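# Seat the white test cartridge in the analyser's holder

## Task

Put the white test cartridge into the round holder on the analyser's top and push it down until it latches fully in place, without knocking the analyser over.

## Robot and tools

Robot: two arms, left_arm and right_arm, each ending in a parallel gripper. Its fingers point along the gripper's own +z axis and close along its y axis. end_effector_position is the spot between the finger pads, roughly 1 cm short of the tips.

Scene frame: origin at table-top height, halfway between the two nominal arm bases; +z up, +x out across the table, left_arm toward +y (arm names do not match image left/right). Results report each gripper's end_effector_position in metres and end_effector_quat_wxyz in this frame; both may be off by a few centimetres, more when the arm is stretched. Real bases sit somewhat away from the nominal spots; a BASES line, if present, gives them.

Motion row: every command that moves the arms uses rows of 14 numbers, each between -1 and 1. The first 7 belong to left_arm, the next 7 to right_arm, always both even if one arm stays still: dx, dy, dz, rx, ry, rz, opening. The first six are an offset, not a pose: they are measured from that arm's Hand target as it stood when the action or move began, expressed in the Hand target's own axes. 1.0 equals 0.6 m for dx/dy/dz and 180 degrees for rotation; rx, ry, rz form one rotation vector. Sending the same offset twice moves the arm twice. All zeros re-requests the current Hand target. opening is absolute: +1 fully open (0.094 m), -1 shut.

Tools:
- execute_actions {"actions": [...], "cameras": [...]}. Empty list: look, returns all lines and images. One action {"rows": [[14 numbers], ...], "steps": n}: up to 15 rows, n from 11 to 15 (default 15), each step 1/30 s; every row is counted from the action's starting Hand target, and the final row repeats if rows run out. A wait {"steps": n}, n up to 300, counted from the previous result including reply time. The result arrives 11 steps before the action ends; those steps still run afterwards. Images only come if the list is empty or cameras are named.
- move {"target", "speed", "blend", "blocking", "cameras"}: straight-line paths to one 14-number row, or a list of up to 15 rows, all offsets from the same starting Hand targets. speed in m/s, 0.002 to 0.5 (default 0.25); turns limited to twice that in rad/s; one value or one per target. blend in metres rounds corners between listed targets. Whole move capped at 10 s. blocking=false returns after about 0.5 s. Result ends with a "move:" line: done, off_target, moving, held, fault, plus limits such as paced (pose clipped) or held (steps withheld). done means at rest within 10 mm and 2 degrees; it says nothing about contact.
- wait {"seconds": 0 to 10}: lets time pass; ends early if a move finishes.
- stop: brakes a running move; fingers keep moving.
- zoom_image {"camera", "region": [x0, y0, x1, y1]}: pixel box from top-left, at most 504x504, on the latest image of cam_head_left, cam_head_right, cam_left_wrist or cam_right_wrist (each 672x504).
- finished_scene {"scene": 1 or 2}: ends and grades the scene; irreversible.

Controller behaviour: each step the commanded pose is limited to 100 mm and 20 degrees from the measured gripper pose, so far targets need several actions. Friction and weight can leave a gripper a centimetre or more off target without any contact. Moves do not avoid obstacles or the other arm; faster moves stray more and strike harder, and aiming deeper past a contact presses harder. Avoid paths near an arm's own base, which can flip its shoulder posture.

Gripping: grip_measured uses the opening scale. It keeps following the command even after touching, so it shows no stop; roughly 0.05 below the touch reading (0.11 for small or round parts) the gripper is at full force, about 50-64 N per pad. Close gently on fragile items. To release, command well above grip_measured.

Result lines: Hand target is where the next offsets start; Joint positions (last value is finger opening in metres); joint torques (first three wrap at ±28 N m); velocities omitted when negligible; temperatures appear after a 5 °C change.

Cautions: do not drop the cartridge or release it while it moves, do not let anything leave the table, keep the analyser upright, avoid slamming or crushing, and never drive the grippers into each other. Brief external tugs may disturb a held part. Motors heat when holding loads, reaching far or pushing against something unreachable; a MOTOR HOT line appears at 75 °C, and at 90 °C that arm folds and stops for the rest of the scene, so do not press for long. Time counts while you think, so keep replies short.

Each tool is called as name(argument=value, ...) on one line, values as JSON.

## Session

execute_actions(actions=[])

Scene clock: 0.00 s of 4720.00 s.
left_arm: end_effector_position=(+0.0590, +0.0952, +0.2688) grip_measured=+1.000 end_effector_quat_wxyz=(+0.045, +0.620, +0.706, -0.339) | right_arm: end_effector_position=(+0.3747, -0.2957, +0.1024) grip_measured=+1.000 end_effector_quat_wxyz=(+0.492, +0.449, +0.746, -0.006)
Joint positions: left_arm=[-0.834 1.118 1.24 -1.516 0.679 0.577 0.094] | right_arm=[0.558 1.598 0.669 0.011 0.863 1.313 0.094]
Joint velocities: within noise
Joint torques (N m): no reading
Motor temperatures (°C): left_arm=[25 26 23 23 24 25 21] | right_arm=[24 27 25 26 25 20 22]
Heat: left arm: 26 °C; right arm: 27 °C.
Hand target: left_arm +0.0578, +0.0933, +0.2744; +0.053, +0.622, +0.700, -0.347 | right_arm +0.3773, -0.2966, +0.1106; +0.501, +0.452, +0.738, -0.004

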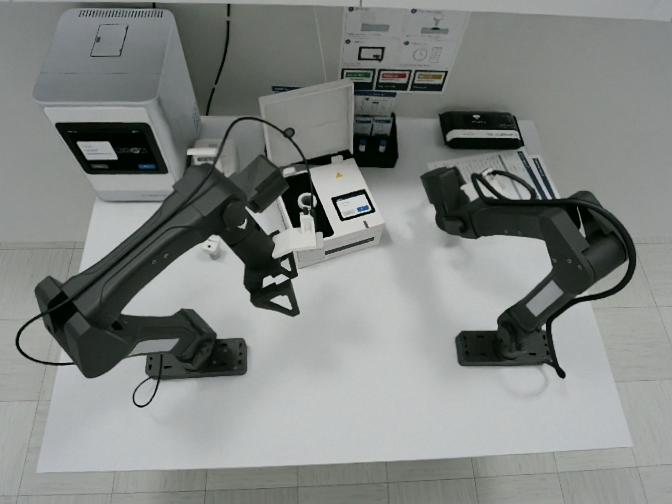

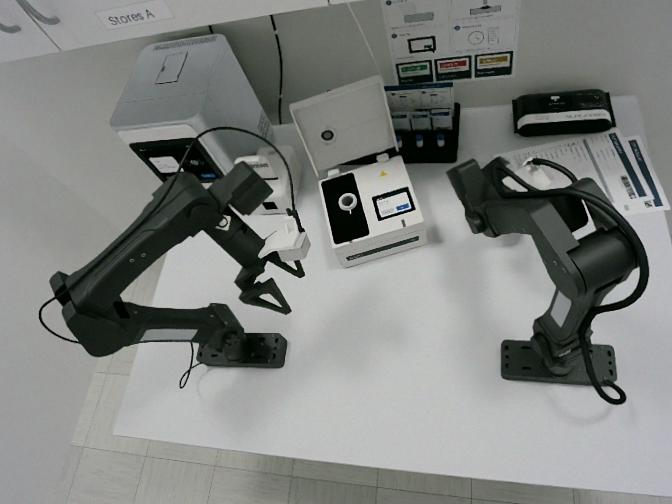

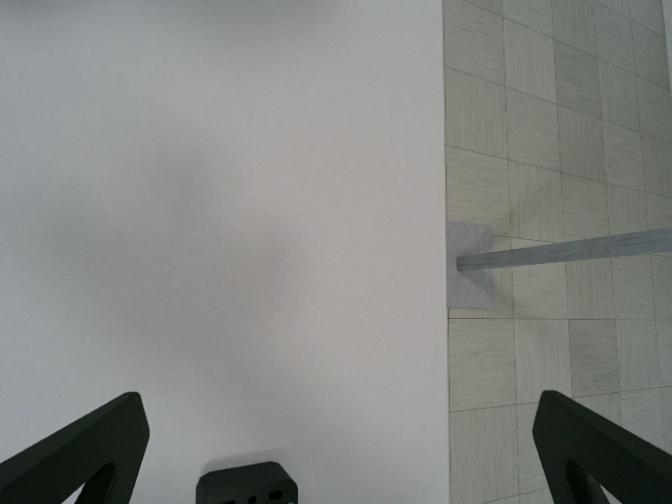

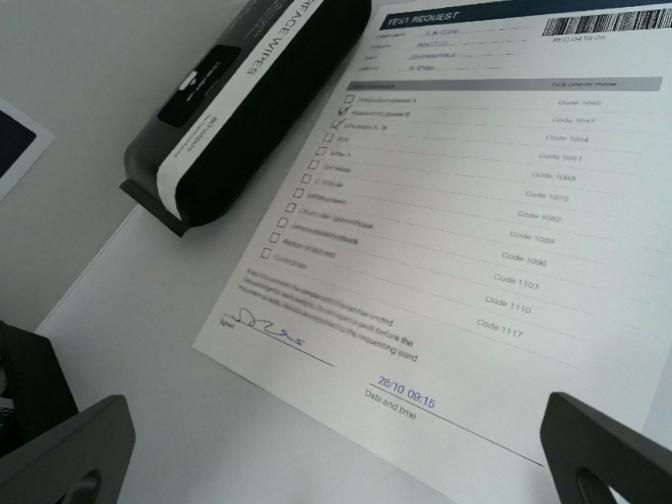

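zoom_image(camera="cam_head_left", region=[170, 90, 410, 290])

zoom_image(camera="cam_head_right", region=[200, 100, 440, 300])

Scaled by 2.100.

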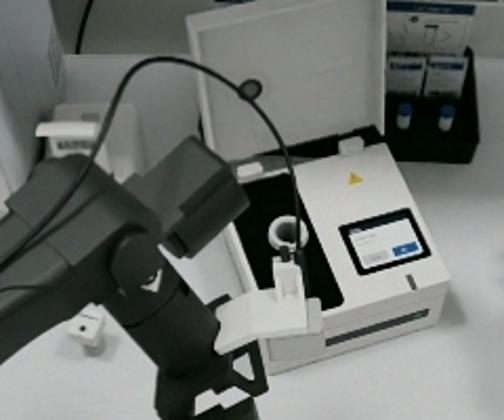

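Scaled by 2.100.

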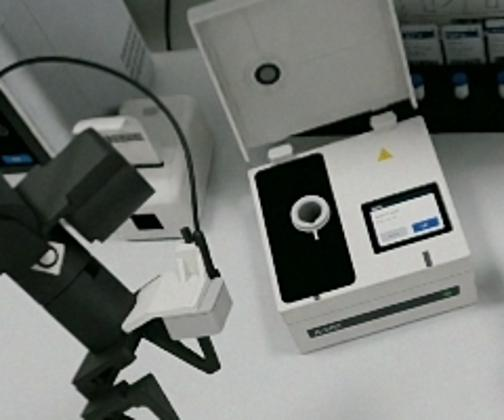

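zoom_image(camera="cam_head_left", region=[180, 220, 250, 272])

zoom_image(camera="cam_head_right", region=[310, 150, 440, 270])

Scaled by 7.200.

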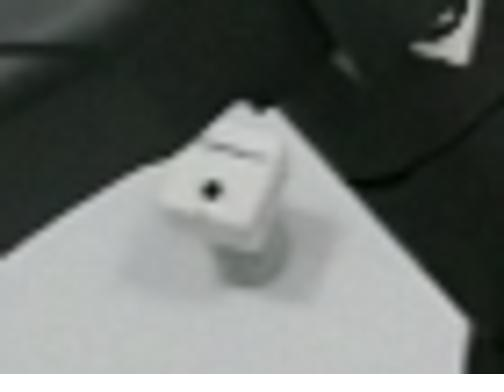

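Scaled by 3.877.

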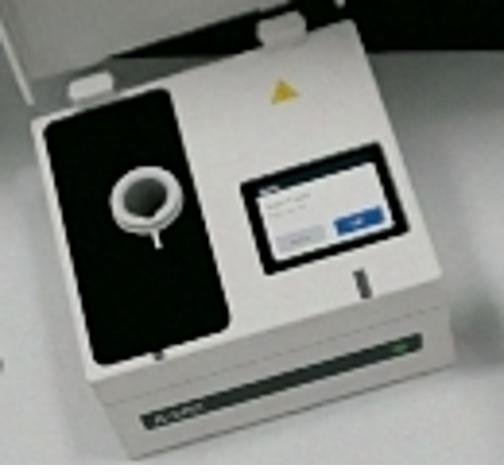

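move(target=[0.2625,0.2929,-0.1748,-0.2178,0.0932,-0.2883,1, 0.1574,0.1648,-0.4196,-0.4368,0.0724,-0.3406,1], speed=0.25)

Scene clock: 25.83 s of 4720.00 s.
left_arm: end_effector_position=(+0.2088, +0.2791, +0.1923) grip_measured=+1.000 end_effector_quat_wxyz=(-0.021, +0.257, +0.966, -0.005) | right_arm: end_effector_position=(+0.2475, -0.0677, +0.1960) grip_measured=+1.000 end_effector_quat_wxyz=(+0.508, -0.354, +0.746, +0.244)
Joint positions: left_arm=[-0.138 1.324 1.229 -1.52 0.004 0.413 0.094] | right_arm=[0.907 1.1 0.472 0.255 -0.004 0.004 0.094]
Joint torques (N m): left_arm=[0.66 -2.86 8.27 0.29 -0.06 -0.11] | right_arm=[0.39 -2.51 8.95 1.52 -0.11 -0.12]
Hand target: left_arm +0.2203, +0.2799, +0.2000; +0.000, +0.250, +0.968, +0.000 | right_arm +0.2498, -0.0599, +0.2096; +0.517, -0.359, +0.736, +0.251
Off the commanded pose: left_arm 0.014 m, 3 deg | right_arm 0.016 m, 2 deg.
Kept back: nothing.
move: off_target (left_arm, right_arm)

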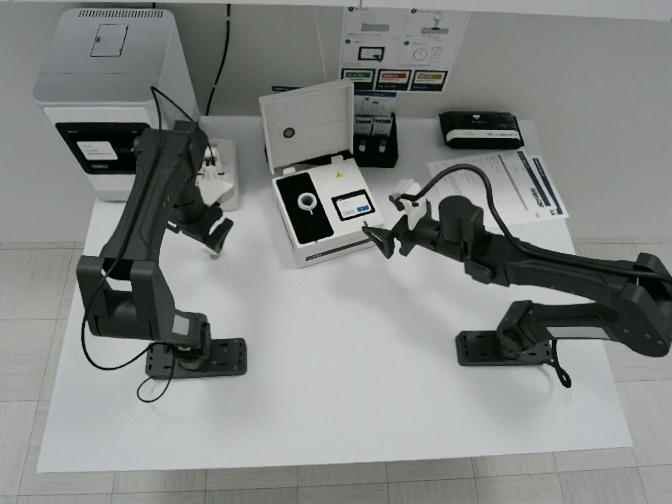

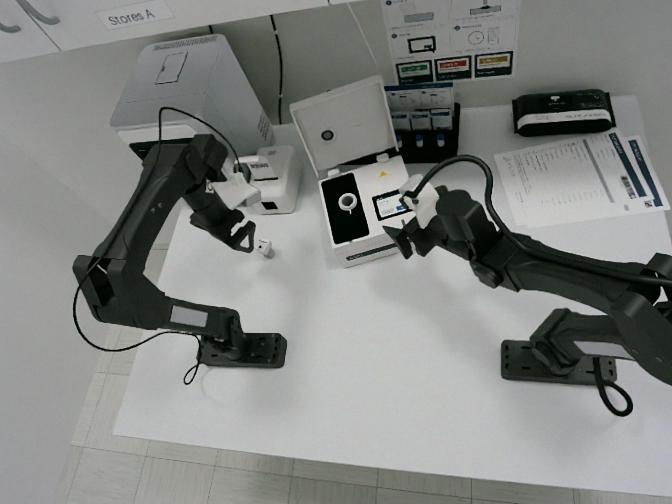

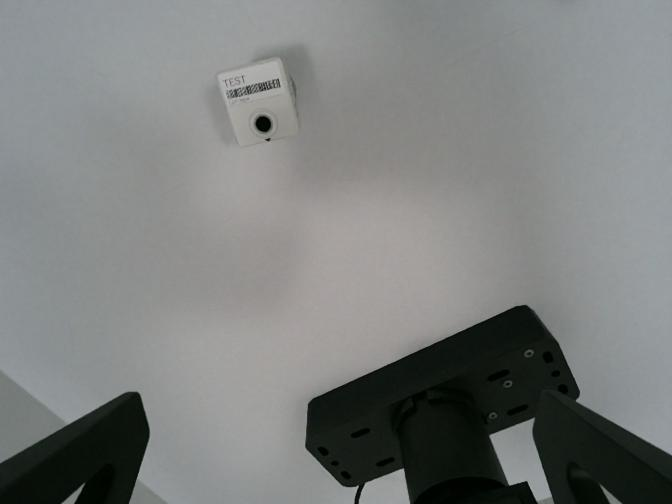

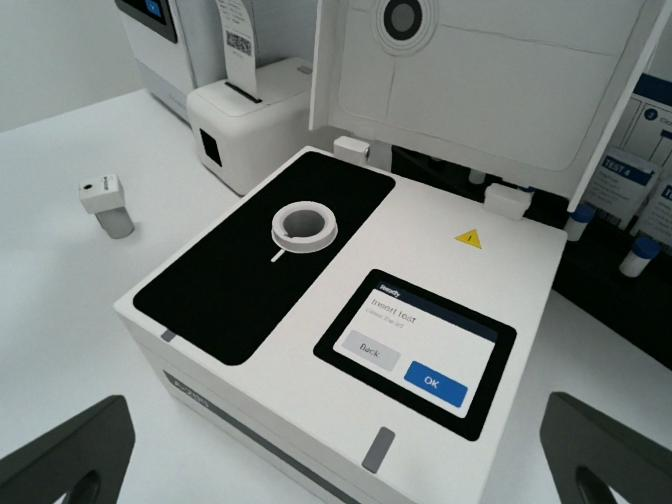

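zoom_image(camera="cam_right_wrist", region=[60, 150, 160, 250])

zoom_image(camera="cam_left_wrist", region=[200, 40, 320, 160])

zoom_image(camera="cam_right_wrist", region=[240, 170, 370, 290])

Scaled by 5.040.

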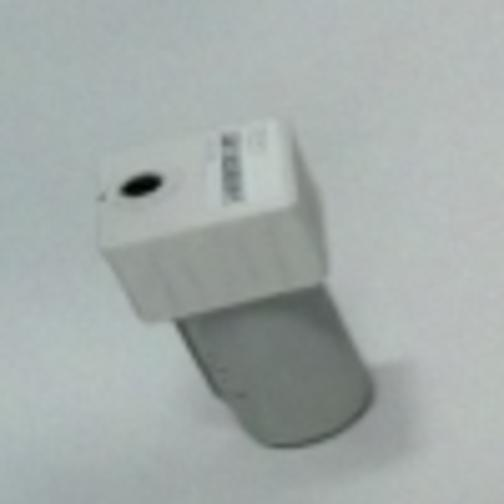

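Scaled by 4.200.

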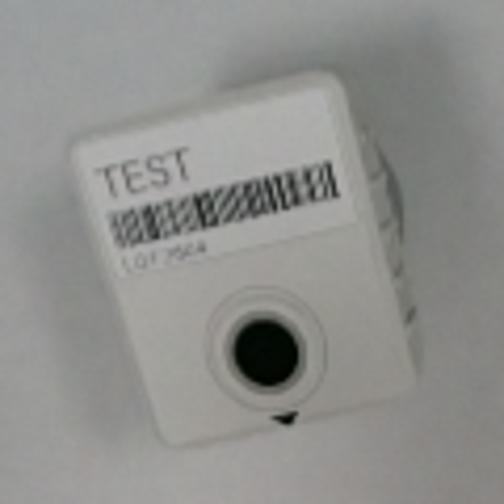

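Scaled by 3.877.

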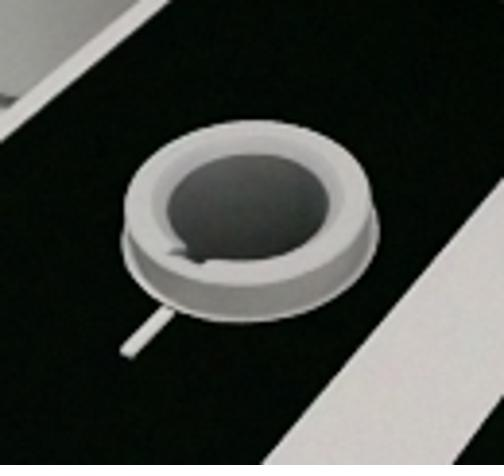

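move(target=[-0.0578,0.0322,0.1417,-0.01347,-0.1105,-0.0768,0.4, 0,0,0,0,0,0,1], speed=0.2, cameras=["cam_left_wrist","cam_right_wrist"])

Scene clock: 39.50 s of 4720.00 s.
left_arm: end_effector_position=(+0.2602, +0.2806, +0.1150) grip_measured=+0.402 end_effector_quat_wxyz=(+0.162, +0.134, +0.977, -0.018) | right_arm: end_effector_position=(+0.2471, -0.0677, +0.1953) grip_measured=+1.000 end_effector_quat_wxyz=(+0.507, -0.355, +0.746, +0.244)
Joint positions: left_arm=[-0.061 1.173 0.77 -0.847 0.07 0.232 0.066] | right_arm=[0.907 1.1 0.472 0.253 -0.006 0.003 0.094]
Joint torques (N m): left_arm=[0.47 -4.3 4.63 0.91 0.14 -0.13] | right_arm=[0.35 -2.48 9.01 1.52 -0.09 -0.1]
Hand target: left_arm +0.2600, +0.2800, +0.1150; +0.172, +0.129, +0.976, -0.023 | right_arm +0.2498, -0.0599, +0.2096; +0.516, -0.359, +0.736, +0.251
Off the commanded pose: left_arm 0.001 m, 1 deg | right_arm 0.017 m, 2 deg.
Kept back: nothing.
move: off_target (right_arm)
Images, in order: cam_left_wrist, cam_right_wrist.

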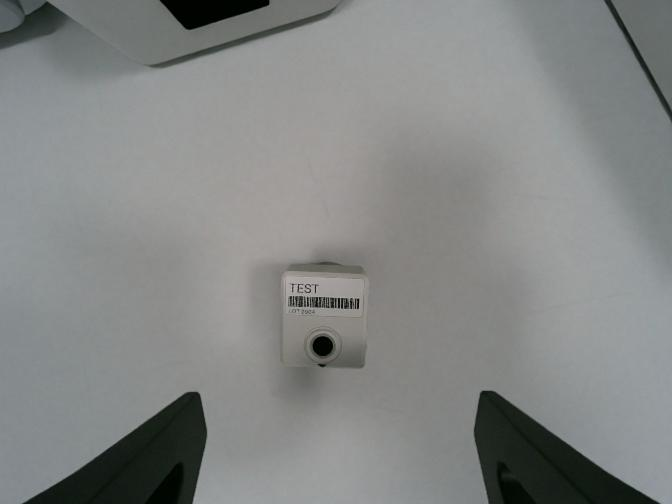

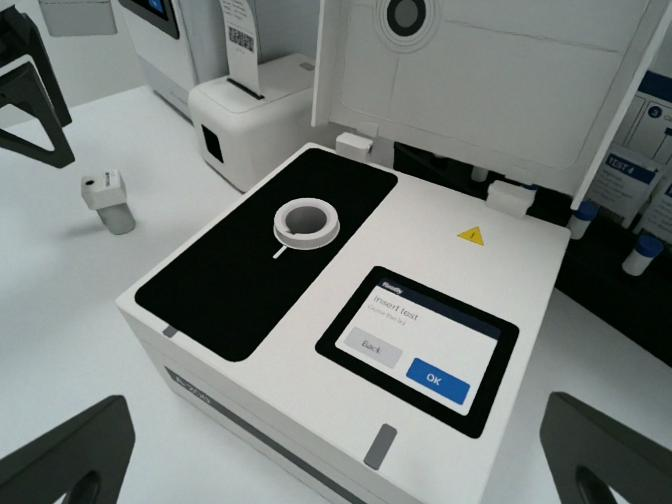

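move(target=[0.00828,0.0090,0.0591,0,0,0,0.4, 0,0,0,0,0,0,1], speed=0.12, cameras=["cam_left_wrist","cam_right_wrist"])

zoom_image(camera="cam_right_wrist", region=[0, 100, 200, 250])

Scene clock: 43.00 s of 4720.00 s.
left_arm: end_effector_position=(+0.2691, +0.2833, +0.0839) grip_measured=+0.402 end_effector_quat_wxyz=(+0.172, +0.128, +0.977, -0.019) | right_arm: end_effector_position=(+0.2471, -0.0677, +0.1952) grip_measured=+1.000 end_effector_quat_wxyz=(+0.507, -0.355, +0.746, +0.244)
Joint positions: left_arm=[-0.046 1.228 0.67 -0.673 0.076 0.233 0.066] | right_arm=[0.907 1.1 0.472 0.252 -0.006 0.003 0.094]
Joint torques (N m): left_arm=[0.72 -2.54 4.77 0.98 0.16 0.06] | right_arm=[0.36 -2.51 9.03 1.54 -0.09 -0.09]
Hand target: left_arm +0.2687, +0.2832, +0.0800; +0.172, +0.129, +0.976, -0.023 | right_arm +0.2498, -0.0599, +0.2096; +0.516, -0.358, +0.736, +0.251
Off the commanded pose: left_arm 0.004 m, 0 deg | right_arm 0.017 m, 2 deg.
Kept back: nothing.
move: off_target (right_arm)
Images, in order: cam_left_wrist, cam_right_wrist.

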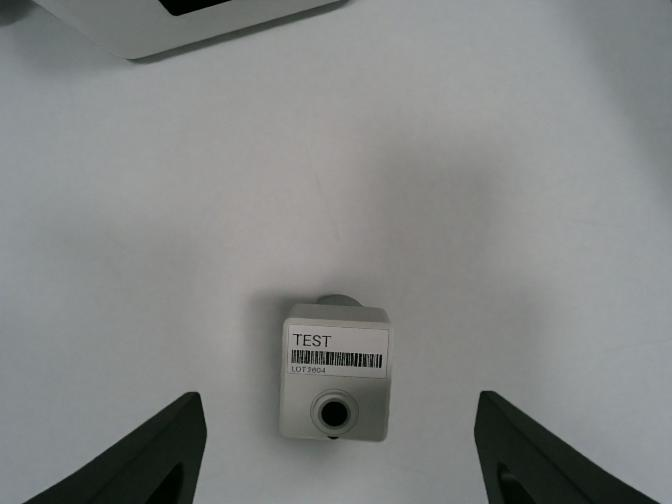

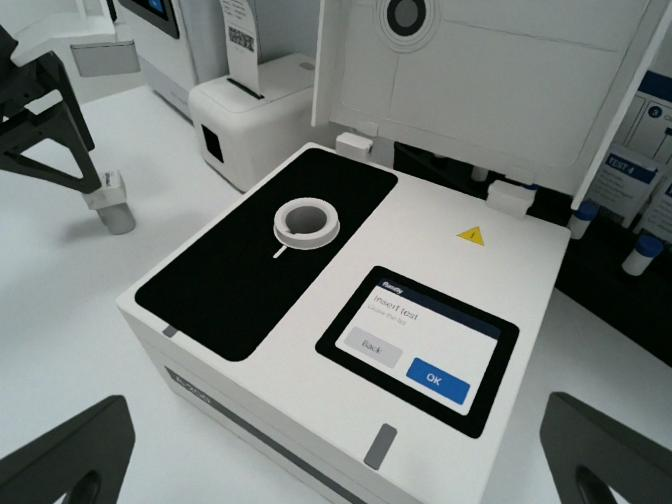

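Scaled by 2.520.

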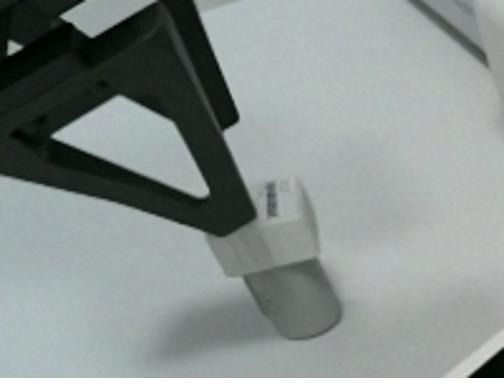

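move(target=[0.01596,0,0.04385,0,0,0,0.4, 0,0,0,0,0,0,1], speed=0.08, cameras=["cam_left_wrist","cam_right_wrist"])

zoom_image(camera="cam_right_wrist", region=[50, 130, 170, 250])

Scene clock: 45.67 s of 4720.00 s.
left_arm: end_effector_position=(+0.2698, +0.2832, +0.0559) grip_measured=+0.402 end_effector_quat_wxyz=(+0.172, +0.128, +0.976, -0.019) | right_arm: end_effector_position=(+0.2471, -0.0677, +0.1952) grip_measured=+1.000 end_effector_quat_wxyz=(+0.507, -0.355, +0.746, +0.244)
Joint positions: left_arm=[-0.046 1.283 0.586 -0.533 0.076 0.233 0.066] | right_arm=[0.907 1.1 0.472 0.252 -0.006 0.003 0.094]
Joint torques (N m): left_arm=[0.72 -2.67 4.49 0.96 0.15 0.06] | right_arm=[0.36 -2.5 8.96 1.53 -0.08 -0.11]
Hand target: left_arm +0.2687, +0.2832, +0.0520; +0.172, +0.129, +0.976, -0.023 | right_arm +0.2498, -0.0599, +0.2096; +0.516, -0.358, +0.736, +0.251
Off the commanded pose: left_arm 0.004 m, 0 deg | right_arm 0.017 m, 2 deg.
Kept back: nothing.
move: off_target (right_arm)
Images, in order: cam_left_wrist, cam_right_wrist.

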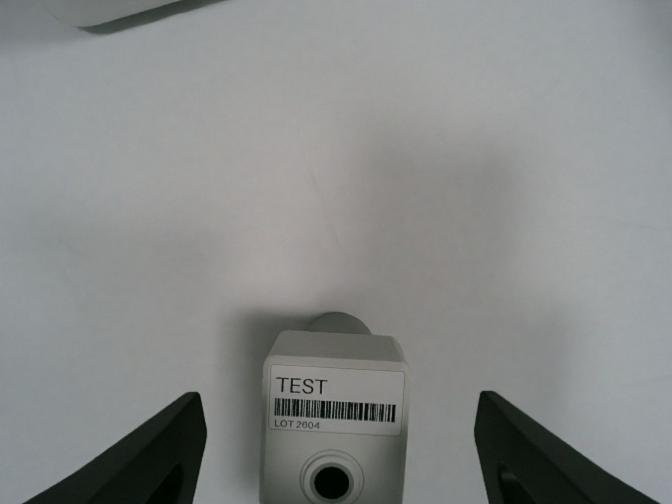

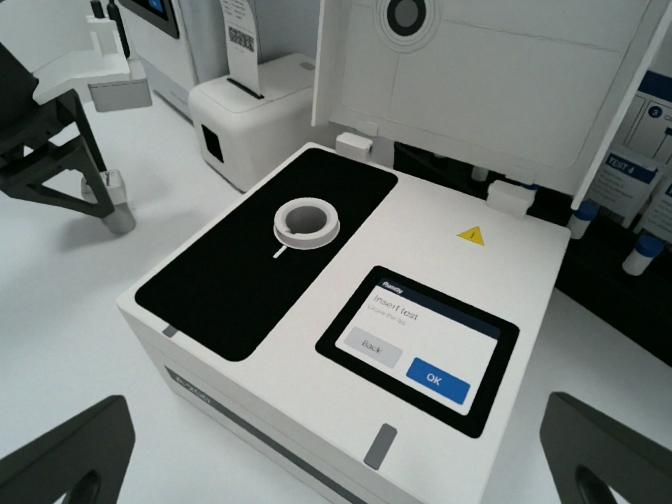

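Scaled by 4.200.

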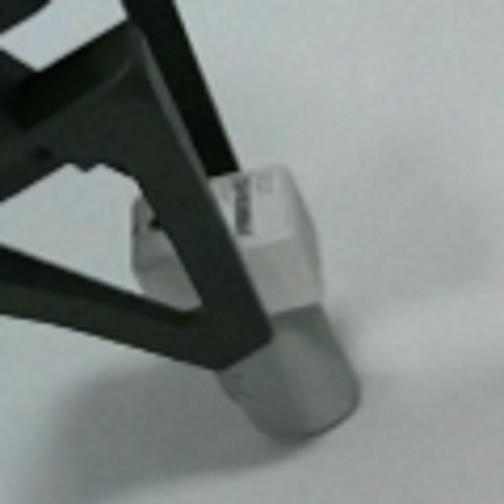

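move(target=[[0,0,0,0,0,0,-0.2, 0,0,0,0,0,0,1],[0,0,0,0,0,0,-0.35, 0,0,0,0,0,0,1],[0,0,0,0,0,0,-0.48, 0,0,0,0,0,0,1]], speed=0.05, cameras=["cam_left_wrist","cam_right_wrist"])

zoom_image(camera="cam_right_wrist", region=[50, 130, 170, 250])

Scene clock: 51.60 s of 4720.00 s.
left_arm: end_effector_position=(+0.2703, +0.2831, +0.0561) grip_measured=-0.371 end_effector_quat_wxyz=(+0.174, +0.128, +0.976, -0.019) | right_arm: end_effector_position=(+0.2471, -0.0678, +0.1952) grip_measured=+1.000 end_effector_quat_wxyz=(+0.507, -0.355, +0.746, +0.244)
Joint positions: left_arm=[-0.046 1.283 0.586 -0.531 0.076 0.233 0.03] | right_arm=[0.907 1.1 0.472 0.252 -0.006 0.003 0.094]
Joint torques (N m): left_arm=[0.72 -2.69 4.51 0.95 0.15 0.06] | right_arm=[0.36 -2.52 8.96 1.54 -0.09 -0.11]
Motor temperatures (°C): left_arm=[25 26 24 24 24 25 21] | right_arm=[24 27 28 31 25 20 22]
Hand target: left_arm +0.2686, +0.2832, +0.0520; +0.172, +0.129, +0.976, -0.023 | right_arm +0.2498, -0.0599, +0.2096; +0.516, -0.358, +0.736, +0.251
Off the commanded pose: left_arm 0.004 m, 0 deg | right_arm 0.017 m, 2 deg.
Kept back: nothing.
move: off_target (right_arm)
Images, in order: cam_left_wrist, cam_right_wrist.

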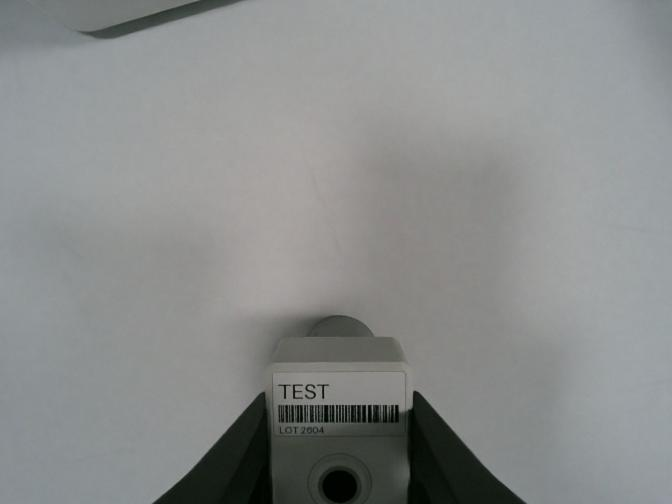

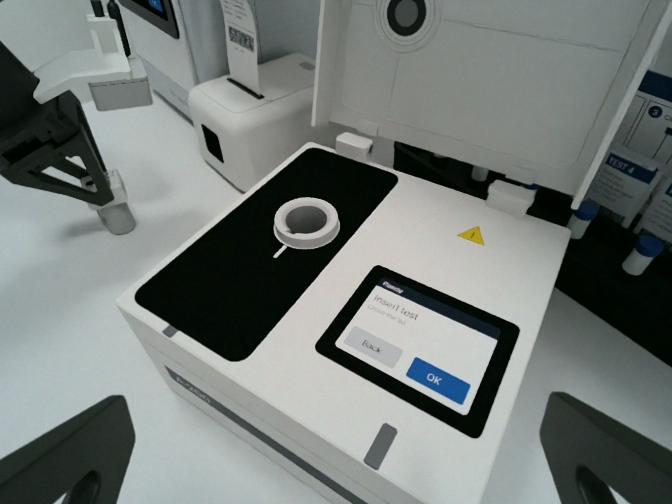

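Scaled by 4.200.

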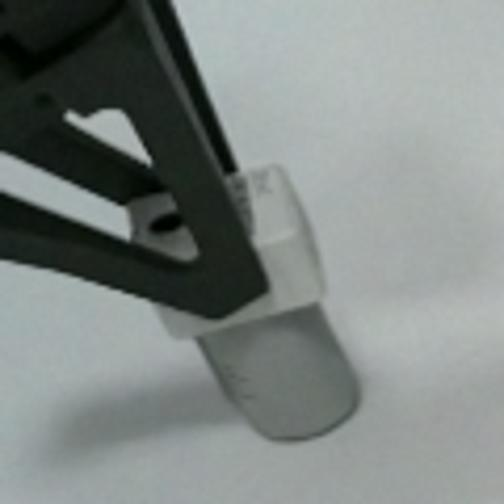

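move(target=[[-0.0844,0,-0.2318,0,0,0,-0.55, 0,0,0,0,0,0,1],[-0.2869,-0.2968,-0.1581,-0.0589,0,-0.1618,-0.55, 0,0,0,0,0,0,1]], speed=0.15, blend=[0.04, 0])

Scene clock: 59.87 s of 4720.00 s.
left_arm: end_effector_position=(+0.3415, +0.0795, +0.1931) grip_measured=-0.371 end_effector_quat_wxyz=(+0.161, -0.131, +0.978, +0.023) | right_arm: end_effector_position=(+0.2470, -0.0677, +0.1952) grip_measured=+1.000 end_effector_quat_wxyz=(+0.507, -0.355, +0.746, +0.244)
Joint positions: left_arm=[-0.751 1.862 1.742 -1.269 -0.273 -0.961 0.03] | right_arm=[0.907 1.1 0.472 0.252 -0.006 0.003 0.094]
Joint torques (N m): left_arm=[-0.13 -7.88 8.8 0.45 -0.4 -0.12] | right_arm=[0.34 -2.51 8.96 1.54 -0.09 -0.11]
Hand target: left_arm +0.3473, +0.0777, +0.2000; +0.172, -0.137, +0.975, +0.024 | right_arm +0.2498, -0.0599, +0.2096; +0.516, -0.359, +0.736, +0.251
Off the commanded pose: left_arm 0.009 m, 1 deg | right_arm 0.017 m, 2 deg.
Kept back: nothing.
move: off_target (right_arm)

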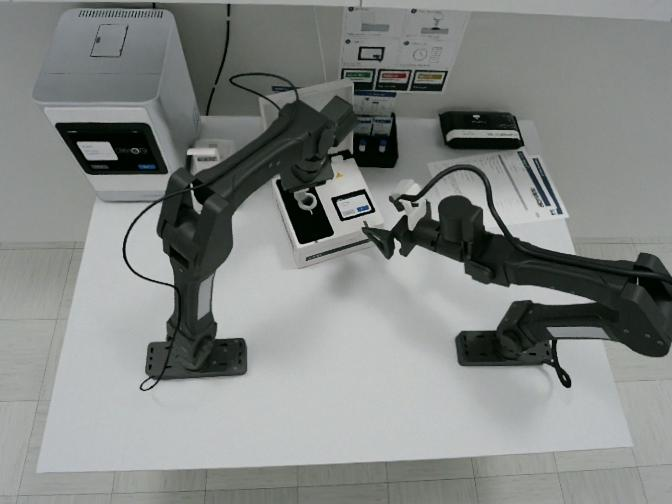

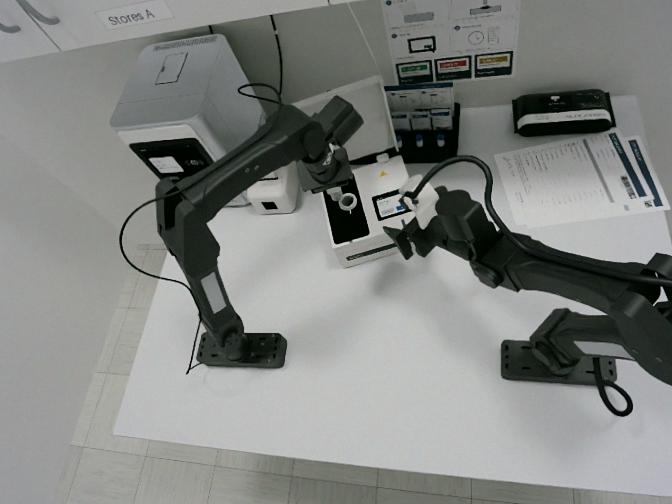

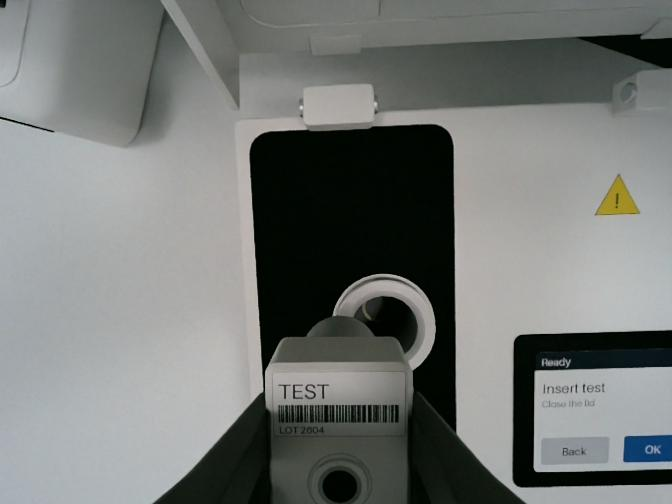

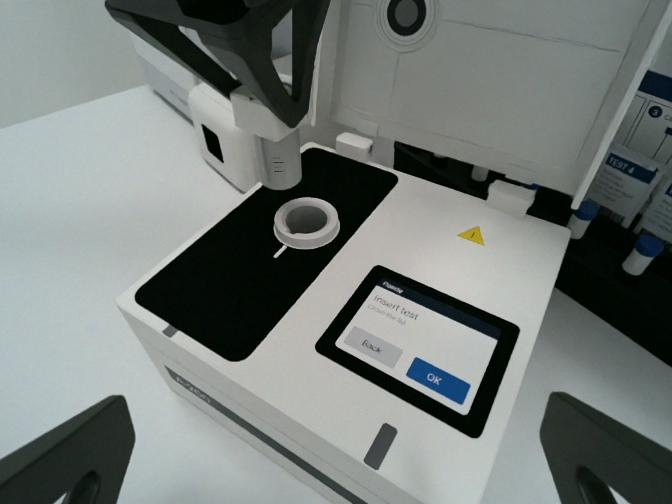

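zoom_image(camera="cam_left_wrist", region=[220, 60, 672, 399])

zoom_image(camera="cam_right_wrist", region=[210, 90, 370, 270])

Scaled by 1.115.

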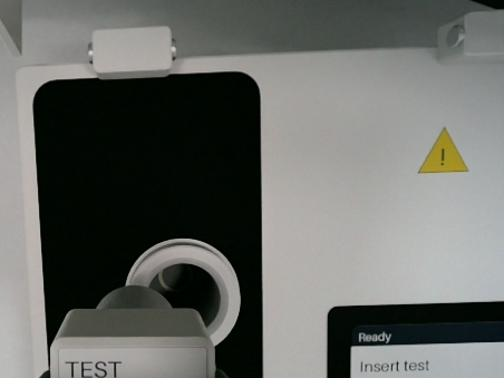

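Scaled by 2.800.

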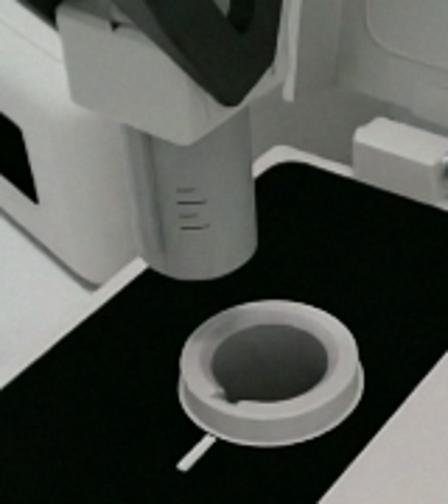

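move(target=[0.0073,-0.0326,0.0187,-0.0038,-0.0094,-0.01044,-0.55, 0,0,0,0,0,0,1], speed=0.08, cameras=["cam_left_wrist","cam_right_wrist"])

zoom_image(camera="cam_right_wrist", region=[210, 90, 370, 270])

zoom_image(camera="cam_left_wrist", region=[220, 200, 460, 400])

Scene clock: 67.03 s of 4720.00 s.
left_arm: end_effector_position=(+0.3429, +0.0650, +0.1804) grip_measured=-0.371 end_effector_quat_wxyz=(+0.168, -0.147, +0.974, +0.037) | right_arm: end_effector_position=(+0.2470, -0.0677, +0.1952) grip_measured=+1.000 end_effector_quat_wxyz=(+0.507, -0.355, +0.746, +0.244)
Joint positions: left_arm=[-0.792 1.923 1.77 -1.265 -0.311 -1.037 0.03] | right_arm=[0.907 1.1 0.472 0.252 -0.006 0.003 0.094]
Joint torques (N m): left_arm=[-0.29 -8.49 8.73 0.59 -0.42 -0.13] | right_arm=[0.32 -2.51 9.02 1.54 -0.08 -0.11]
Hand target: left_arm +0.3524, +0.0588, +0.1880; +0.186, -0.153, +0.970, +0.029 | right_arm +0.2498, -0.0599, +0.2096; +0.516, -0.359, +0.736, +0.251
Off the commanded pose: left_arm 0.014 m, 2 deg | right_arm 0.017 m, 2 deg.
Kept back: nothing.
move: off_target (left_arm, right_arm)
Images, in order: cam_left_wrist, cam_right_wrist.

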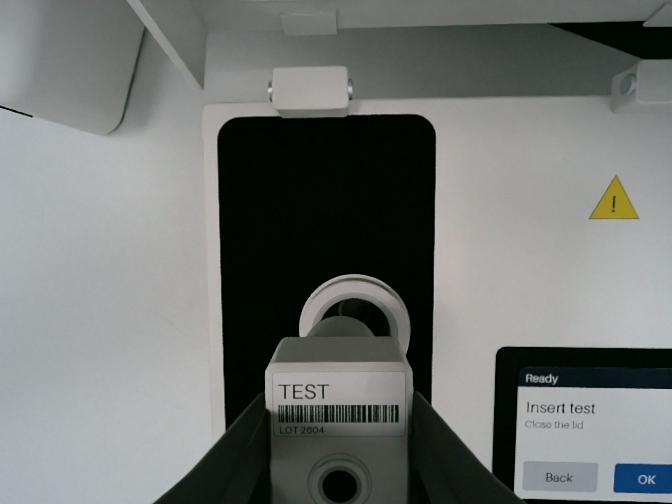

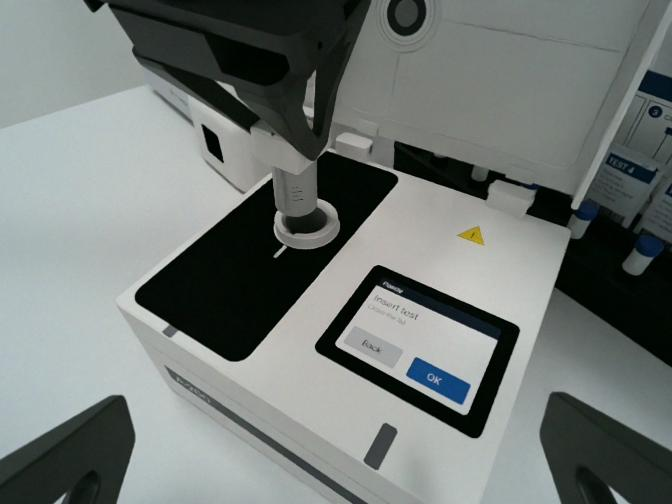

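Scaled by 2.800.

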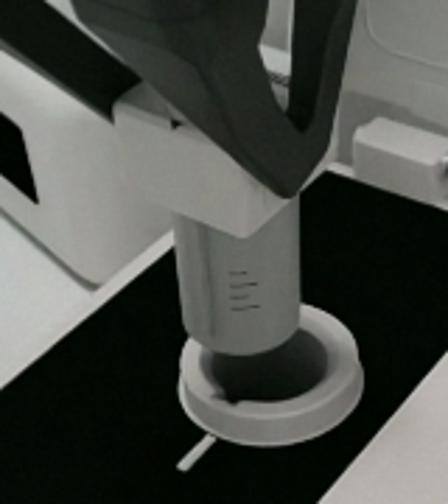

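Scaled by 2.100.

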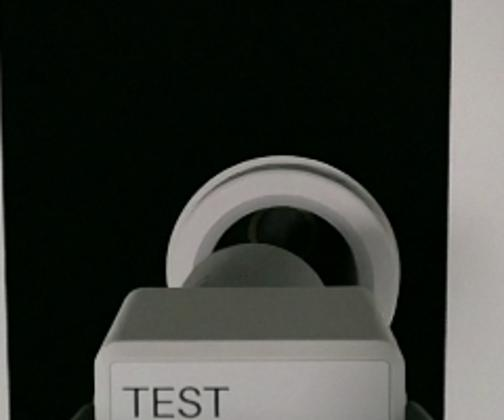

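move(target=[0.0007,-0.0102,0.0212,0.003,0,-0.0026,-0.55, 0,0,0,0,0,0,1], speed=0.06, cameras=["cam_left_wrist","cam_right_wrist"])

zoom_image(camera="cam_right_wrist", region=[230, 110, 370, 270])

zoom_image(camera="cam_left_wrist", region=[220, 200, 460, 400])

Scene clock: 70.70 s of 4720.00 s.
left_arm: end_effector_position=(+0.3517, +0.0569, +0.1753) grip_measured=-0.371 end_effector_quat_wxyz=(+0.177, -0.150, +0.972, +0.026) | right_arm: end_effector_position=(+0.2470, -0.0677, +0.1952) grip_measured=+1.000 end_effector_quat_wxyz=(+0.507, -0.355, +0.746, +0.244)
Joint positions: left_arm=[-0.792 1.942 1.77 -1.218 -0.312 -1.039 0.03] | right_arm=[0.907 1.1 0.472 0.252 -0.006 0.003 0.094]
Joint torques (N m): left_arm=[0.13 -8.59 6.94 0.65 -0.36 -0.12] | right_arm=[0.29 -2.52 9.03 1.53 -0.09 -0.11]
Heat: left arm: 28 °C; right arm: 32 °C.
Hand target: left_arm +0.3584, +0.0543, +0.1761; +0.187, -0.156, +0.970, +0.024 | right_arm +0.2498, -0.0599, +0.2096; +0.516, -0.359, +0.736, +0.251
Off the commanded pose: left_arm 0.007 m, 1 deg | right_arm 0.017 m, 2 deg.
Kept back: nothing.
move: off_target (right_arm)
Images, in order: cam_left_wrist, cam_right_wrist.

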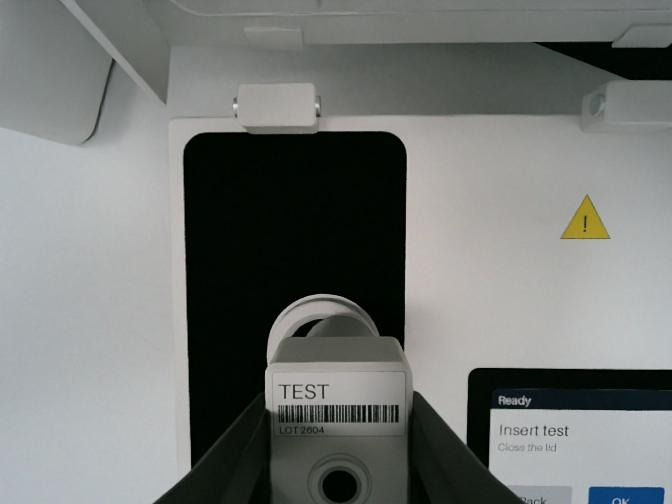

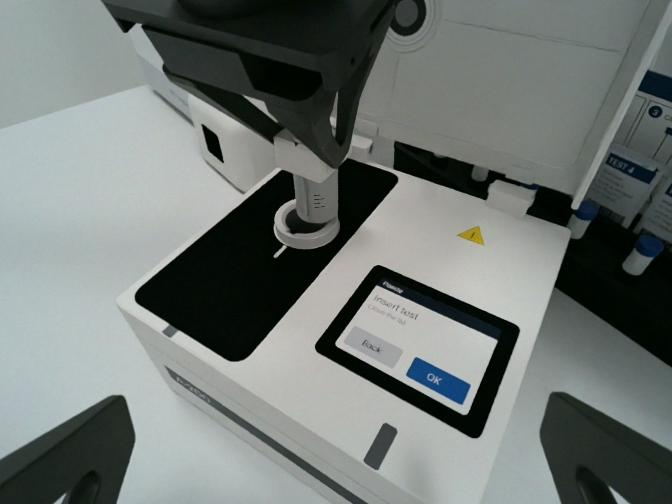

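Scaled by 3.150.

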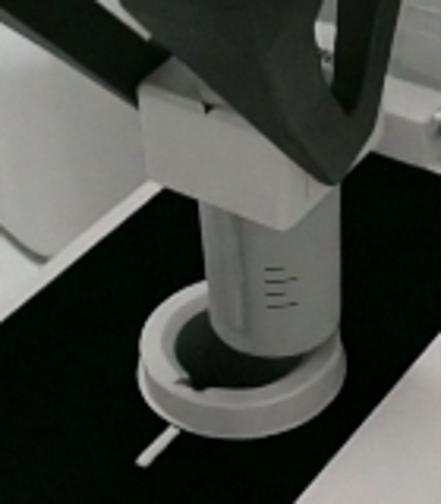

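Scaled by 2.100.

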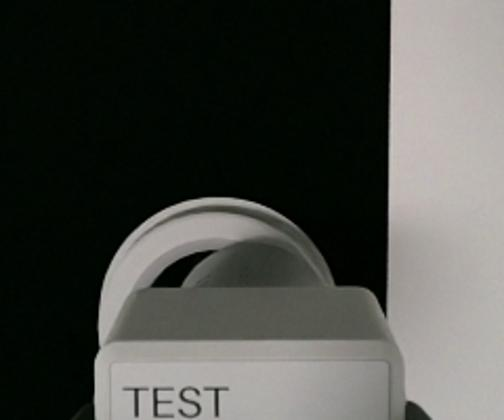

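move(target=[0.0184,0.0180,0.0105,0,0,0,-0.55, 0,0,0,0,0,0,1], speed=0.05, cameras=["cam_left_wrist","cam_right_wrist"])

zoom_image(camera="cam_right_wrist", region=[230, 110, 370, 270])

zoom_image(camera="cam_left_wrist", region=[220, 200, 460, 400])

Scene clock: 74.00 s of 4720.00 s.
left_arm: end_effector_position=(+0.3518, +0.0572, +0.1699) grip_measured=-0.371 end_effector_quat_wxyz=(+0.187, -0.155, +0.970, +0.015) | right_arm: end_effector_position=(+0.2470, -0.0677, +0.1952) grip_measured=+1.000 end_effector_quat_wxyz=(+0.507, -0.355, +0.746, +0.244)
Joint positions: left_arm=[-0.792 1.912 1.701 -1.15 -0.315 -1.045 0.03] | right_arm=[0.907 1.1 0.472 0.252 -0.006 0.003 0.094]
Joint torques (N m): left_arm=[-0.29 -10.4 3.56 0.6 -0.34 -0.11] | right_arm=[0.34 -2.51 9.02 1.52 -0.11 -0.12]
Hand target: left_arm +0.3476, +0.0619, +0.1660; +0.187, -0.156, +0.970, +0.024 | right_arm +0.2498, -0.0599, +0.2096; +0.516, -0.358, +0.736, +0.251
Off the commanded pose: left_arm 0.007 m, 1 deg | right_arm 0.017 m, 2 deg.
Kept back: nothing.
move: off_target (right_arm)
Images, in order: cam_left_wrist, cam_right_wrist.

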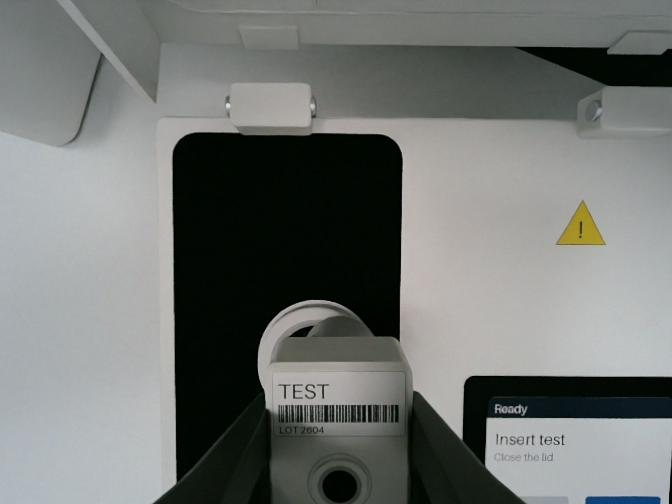

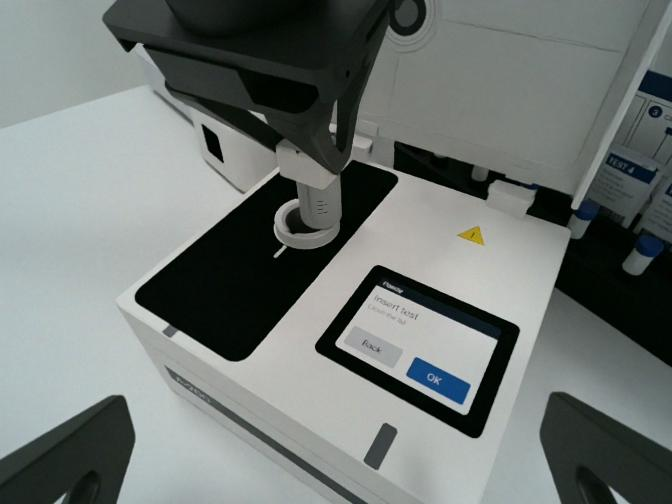

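Scaled by 3.150.

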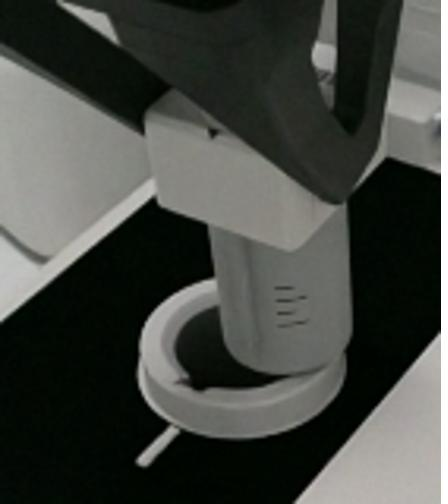

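Scaled by 2.100.

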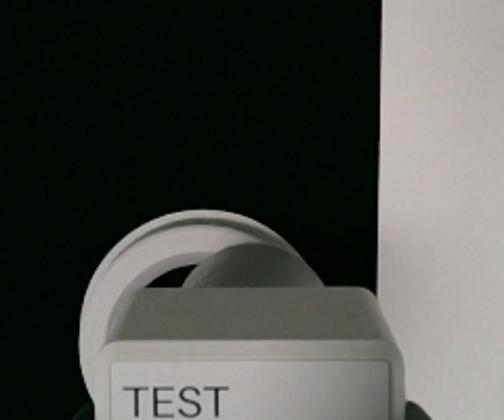

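move(target=[0.0099,0.0104,-0.0021,0,0,0,-0.55, 0,0,0,0,0,0,1], speed=0.04, cameras=[])

Scene clock: 77.23 s of 4720.00 s.
left_arm: end_effector_position=(+0.3502, +0.0578, +0.1697) grip_measured=-0.371 end_effector_quat_wxyz=(+0.197, -0.159, +0.967, +0.007) | right_arm: end_effector_position=(+0.2470, -0.0677, +0.1952) grip_measured=+1.000 end_effector_quat_wxyz=(+0.507, -0.355, +0.746, +0.244)
Joint positions: left_arm=[-0.797 1.883 1.656 -1.11 -0.323 -1.053 0.03] | right_arm=[0.907 1.1 0.472 0.252 -0.006 0.003 0.094]
Joint torques (N m): left_arm=[-0.44 -10.51 3.51 0.39 -0.28 -0.07] | right_arm=[0.36 -2.5 8.99 1.54 -0.07 -0.12]
Hand target: left_arm +0.3399, +0.0660, +0.1648; +0.187, -0.156, +0.970, +0.024 | right_arm +0.2498, -0.0599, +0.2096; +0.516, -0.358, +0.736, +0.251
Off the commanded pose: left_arm 0.014 m, 2 deg | right_arm 0.017 m, 2 deg.
Kept back: nothing.
move: off_target (left_arm, right_arm)

move(target=[0.0033,0.0073,0.0043,-0.0128,0.0124,0.0086,-0.55, 0,0,0,0,0,0,1], speed=0.04, cameras=[])

Scene clock: 81.37 s of 4720.00 s.
left_arm: end_effector_position=(+0.3492, +0.0587, +0.1694) grip_measured=-0.371 end_effector_quat_wxyz=(+0.195, -0.159, +0.968, +0.009) | right_arm: end_effector_position=(+0.2470, -0.0677, +0.1952) grip_measured=+1.000 end_effector_quat_wxyz=(+0.507, -0.355, +0.746, +0.244)
Joint positions: left_arm=[-0.797 1.883 1.656 -1.116 -0.323 -1.054 0.03] | right_arm=[0.907 1.1 0.472 0.252 -0.006 0.003 0.094]
Joint torques (N m): left_arm=[0.47 -7.66 6.97 -0.18 -0.09 0.13] | right_arm=[0.35 -2.59 8.98 1.55 -0.09 -0.1]
Hand target: left_arm +0.3377, +0.0699, +0.1617; +0.165, -0.148, +0.974, +0.043 | right_arm +0.2498, -0.0599, +0.2096; +0.516, -0.358, +0.736, +0.251
Off the commanded pose: left_arm 0.018 m, 5 deg | right_arm 0.017 m, 2 deg.
Kept back: nothing.
move: off_target (left_arm, right_arm)

execute_actions(actions=[], cameras=["cam_left_wrist", "cam_right_wrist"])

Scene clock: 95.67 s of 4720.00 s.
left_arm: end_effector_position=(+0.3436, +0.0630, +0.1670) grip_measured=-0.371 end_effector_quat_wxyz=(+0.183, -0.154, +0.971, +0.021) | right_arm: end_effector_position=(+0.2470, -0.0677, +0.1952) grip_measured=+1.000 end_effector_quat_wxyz=(+0.507, -0.355, +0.746, +0.244)
Joint positions: left_arm=[-0.797 1.885 1.657 -1.148 -0.318 -1.05 0.03] | right_arm=[0.907 1.1 0.472 0.252 -0.006 0.003 0.094]
Joint velocities: within noise
Joint torques (N m): left_arm=[0.49 -7.86 6.83 0.09 -0.15 0.09] | right_arm=[0.35 -2.54 9.02 1.54 -0.1 -0.1]
Motor temperatures (°C): left_arm=[25 29 25 24 24 25 23] | right_arm=[24 26 29 33 25 20 22]
Heat: left arm: 29 °C; right arm: 33 °C.
Hand target: left_arm +0.3378, +0.0699, +0.1618; +0.165, -0.148, +0.974, +0.043 | right_arm +0.2498, -0.0599, +0.2096; +0.516, -0.358, +0.736, +0.251
Off the commanded pose: left_arm 0.010 m, 3 deg | right_arm 0.017 m, 2 deg.
Steps of this call (1-429: nothing new was sent). Readings (end_effector_position of left_arm | right_arm):
1: (+0.3492, +0.0587, +0.1694) | (+0.2470, -0.0677, +0.1952)
2: (+0.3492, +0.0587, +0.1694) | (+0.2470, -0.0677, +0.1952)
4: (+0.3492, +0.0587, +0.1694) | (+0.2470, -0.0677, +0.1952)
8: (+0.3492, +0.0587, +0.1694) | (+0.2470, -0.0677, +0.1952)
429: the state above
Images, in order (width x height): cam_left_wrist 672x504, cam_right_wrist 672x504.

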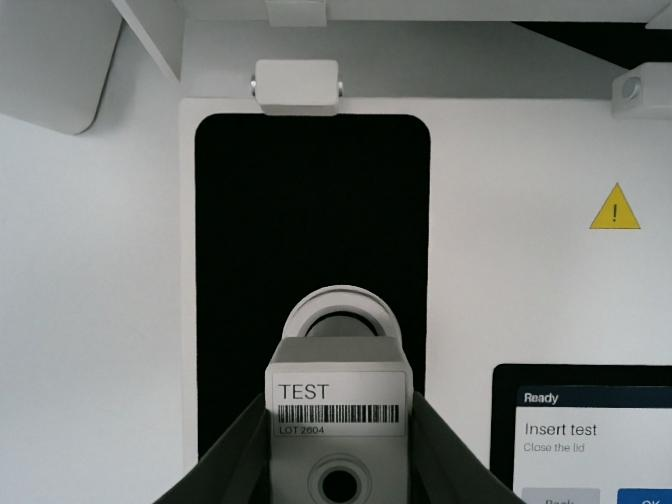

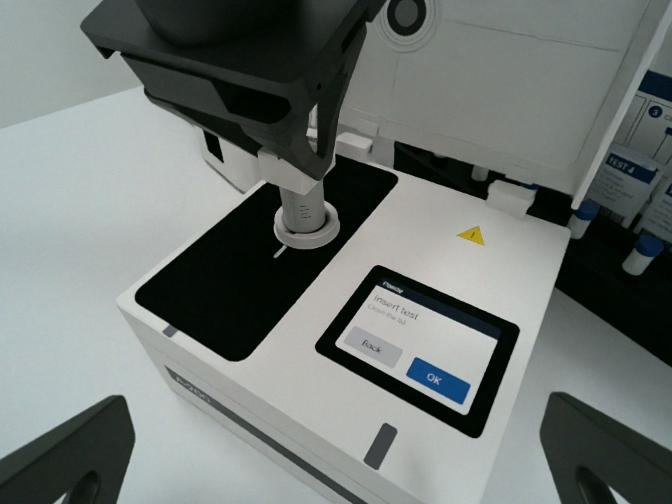

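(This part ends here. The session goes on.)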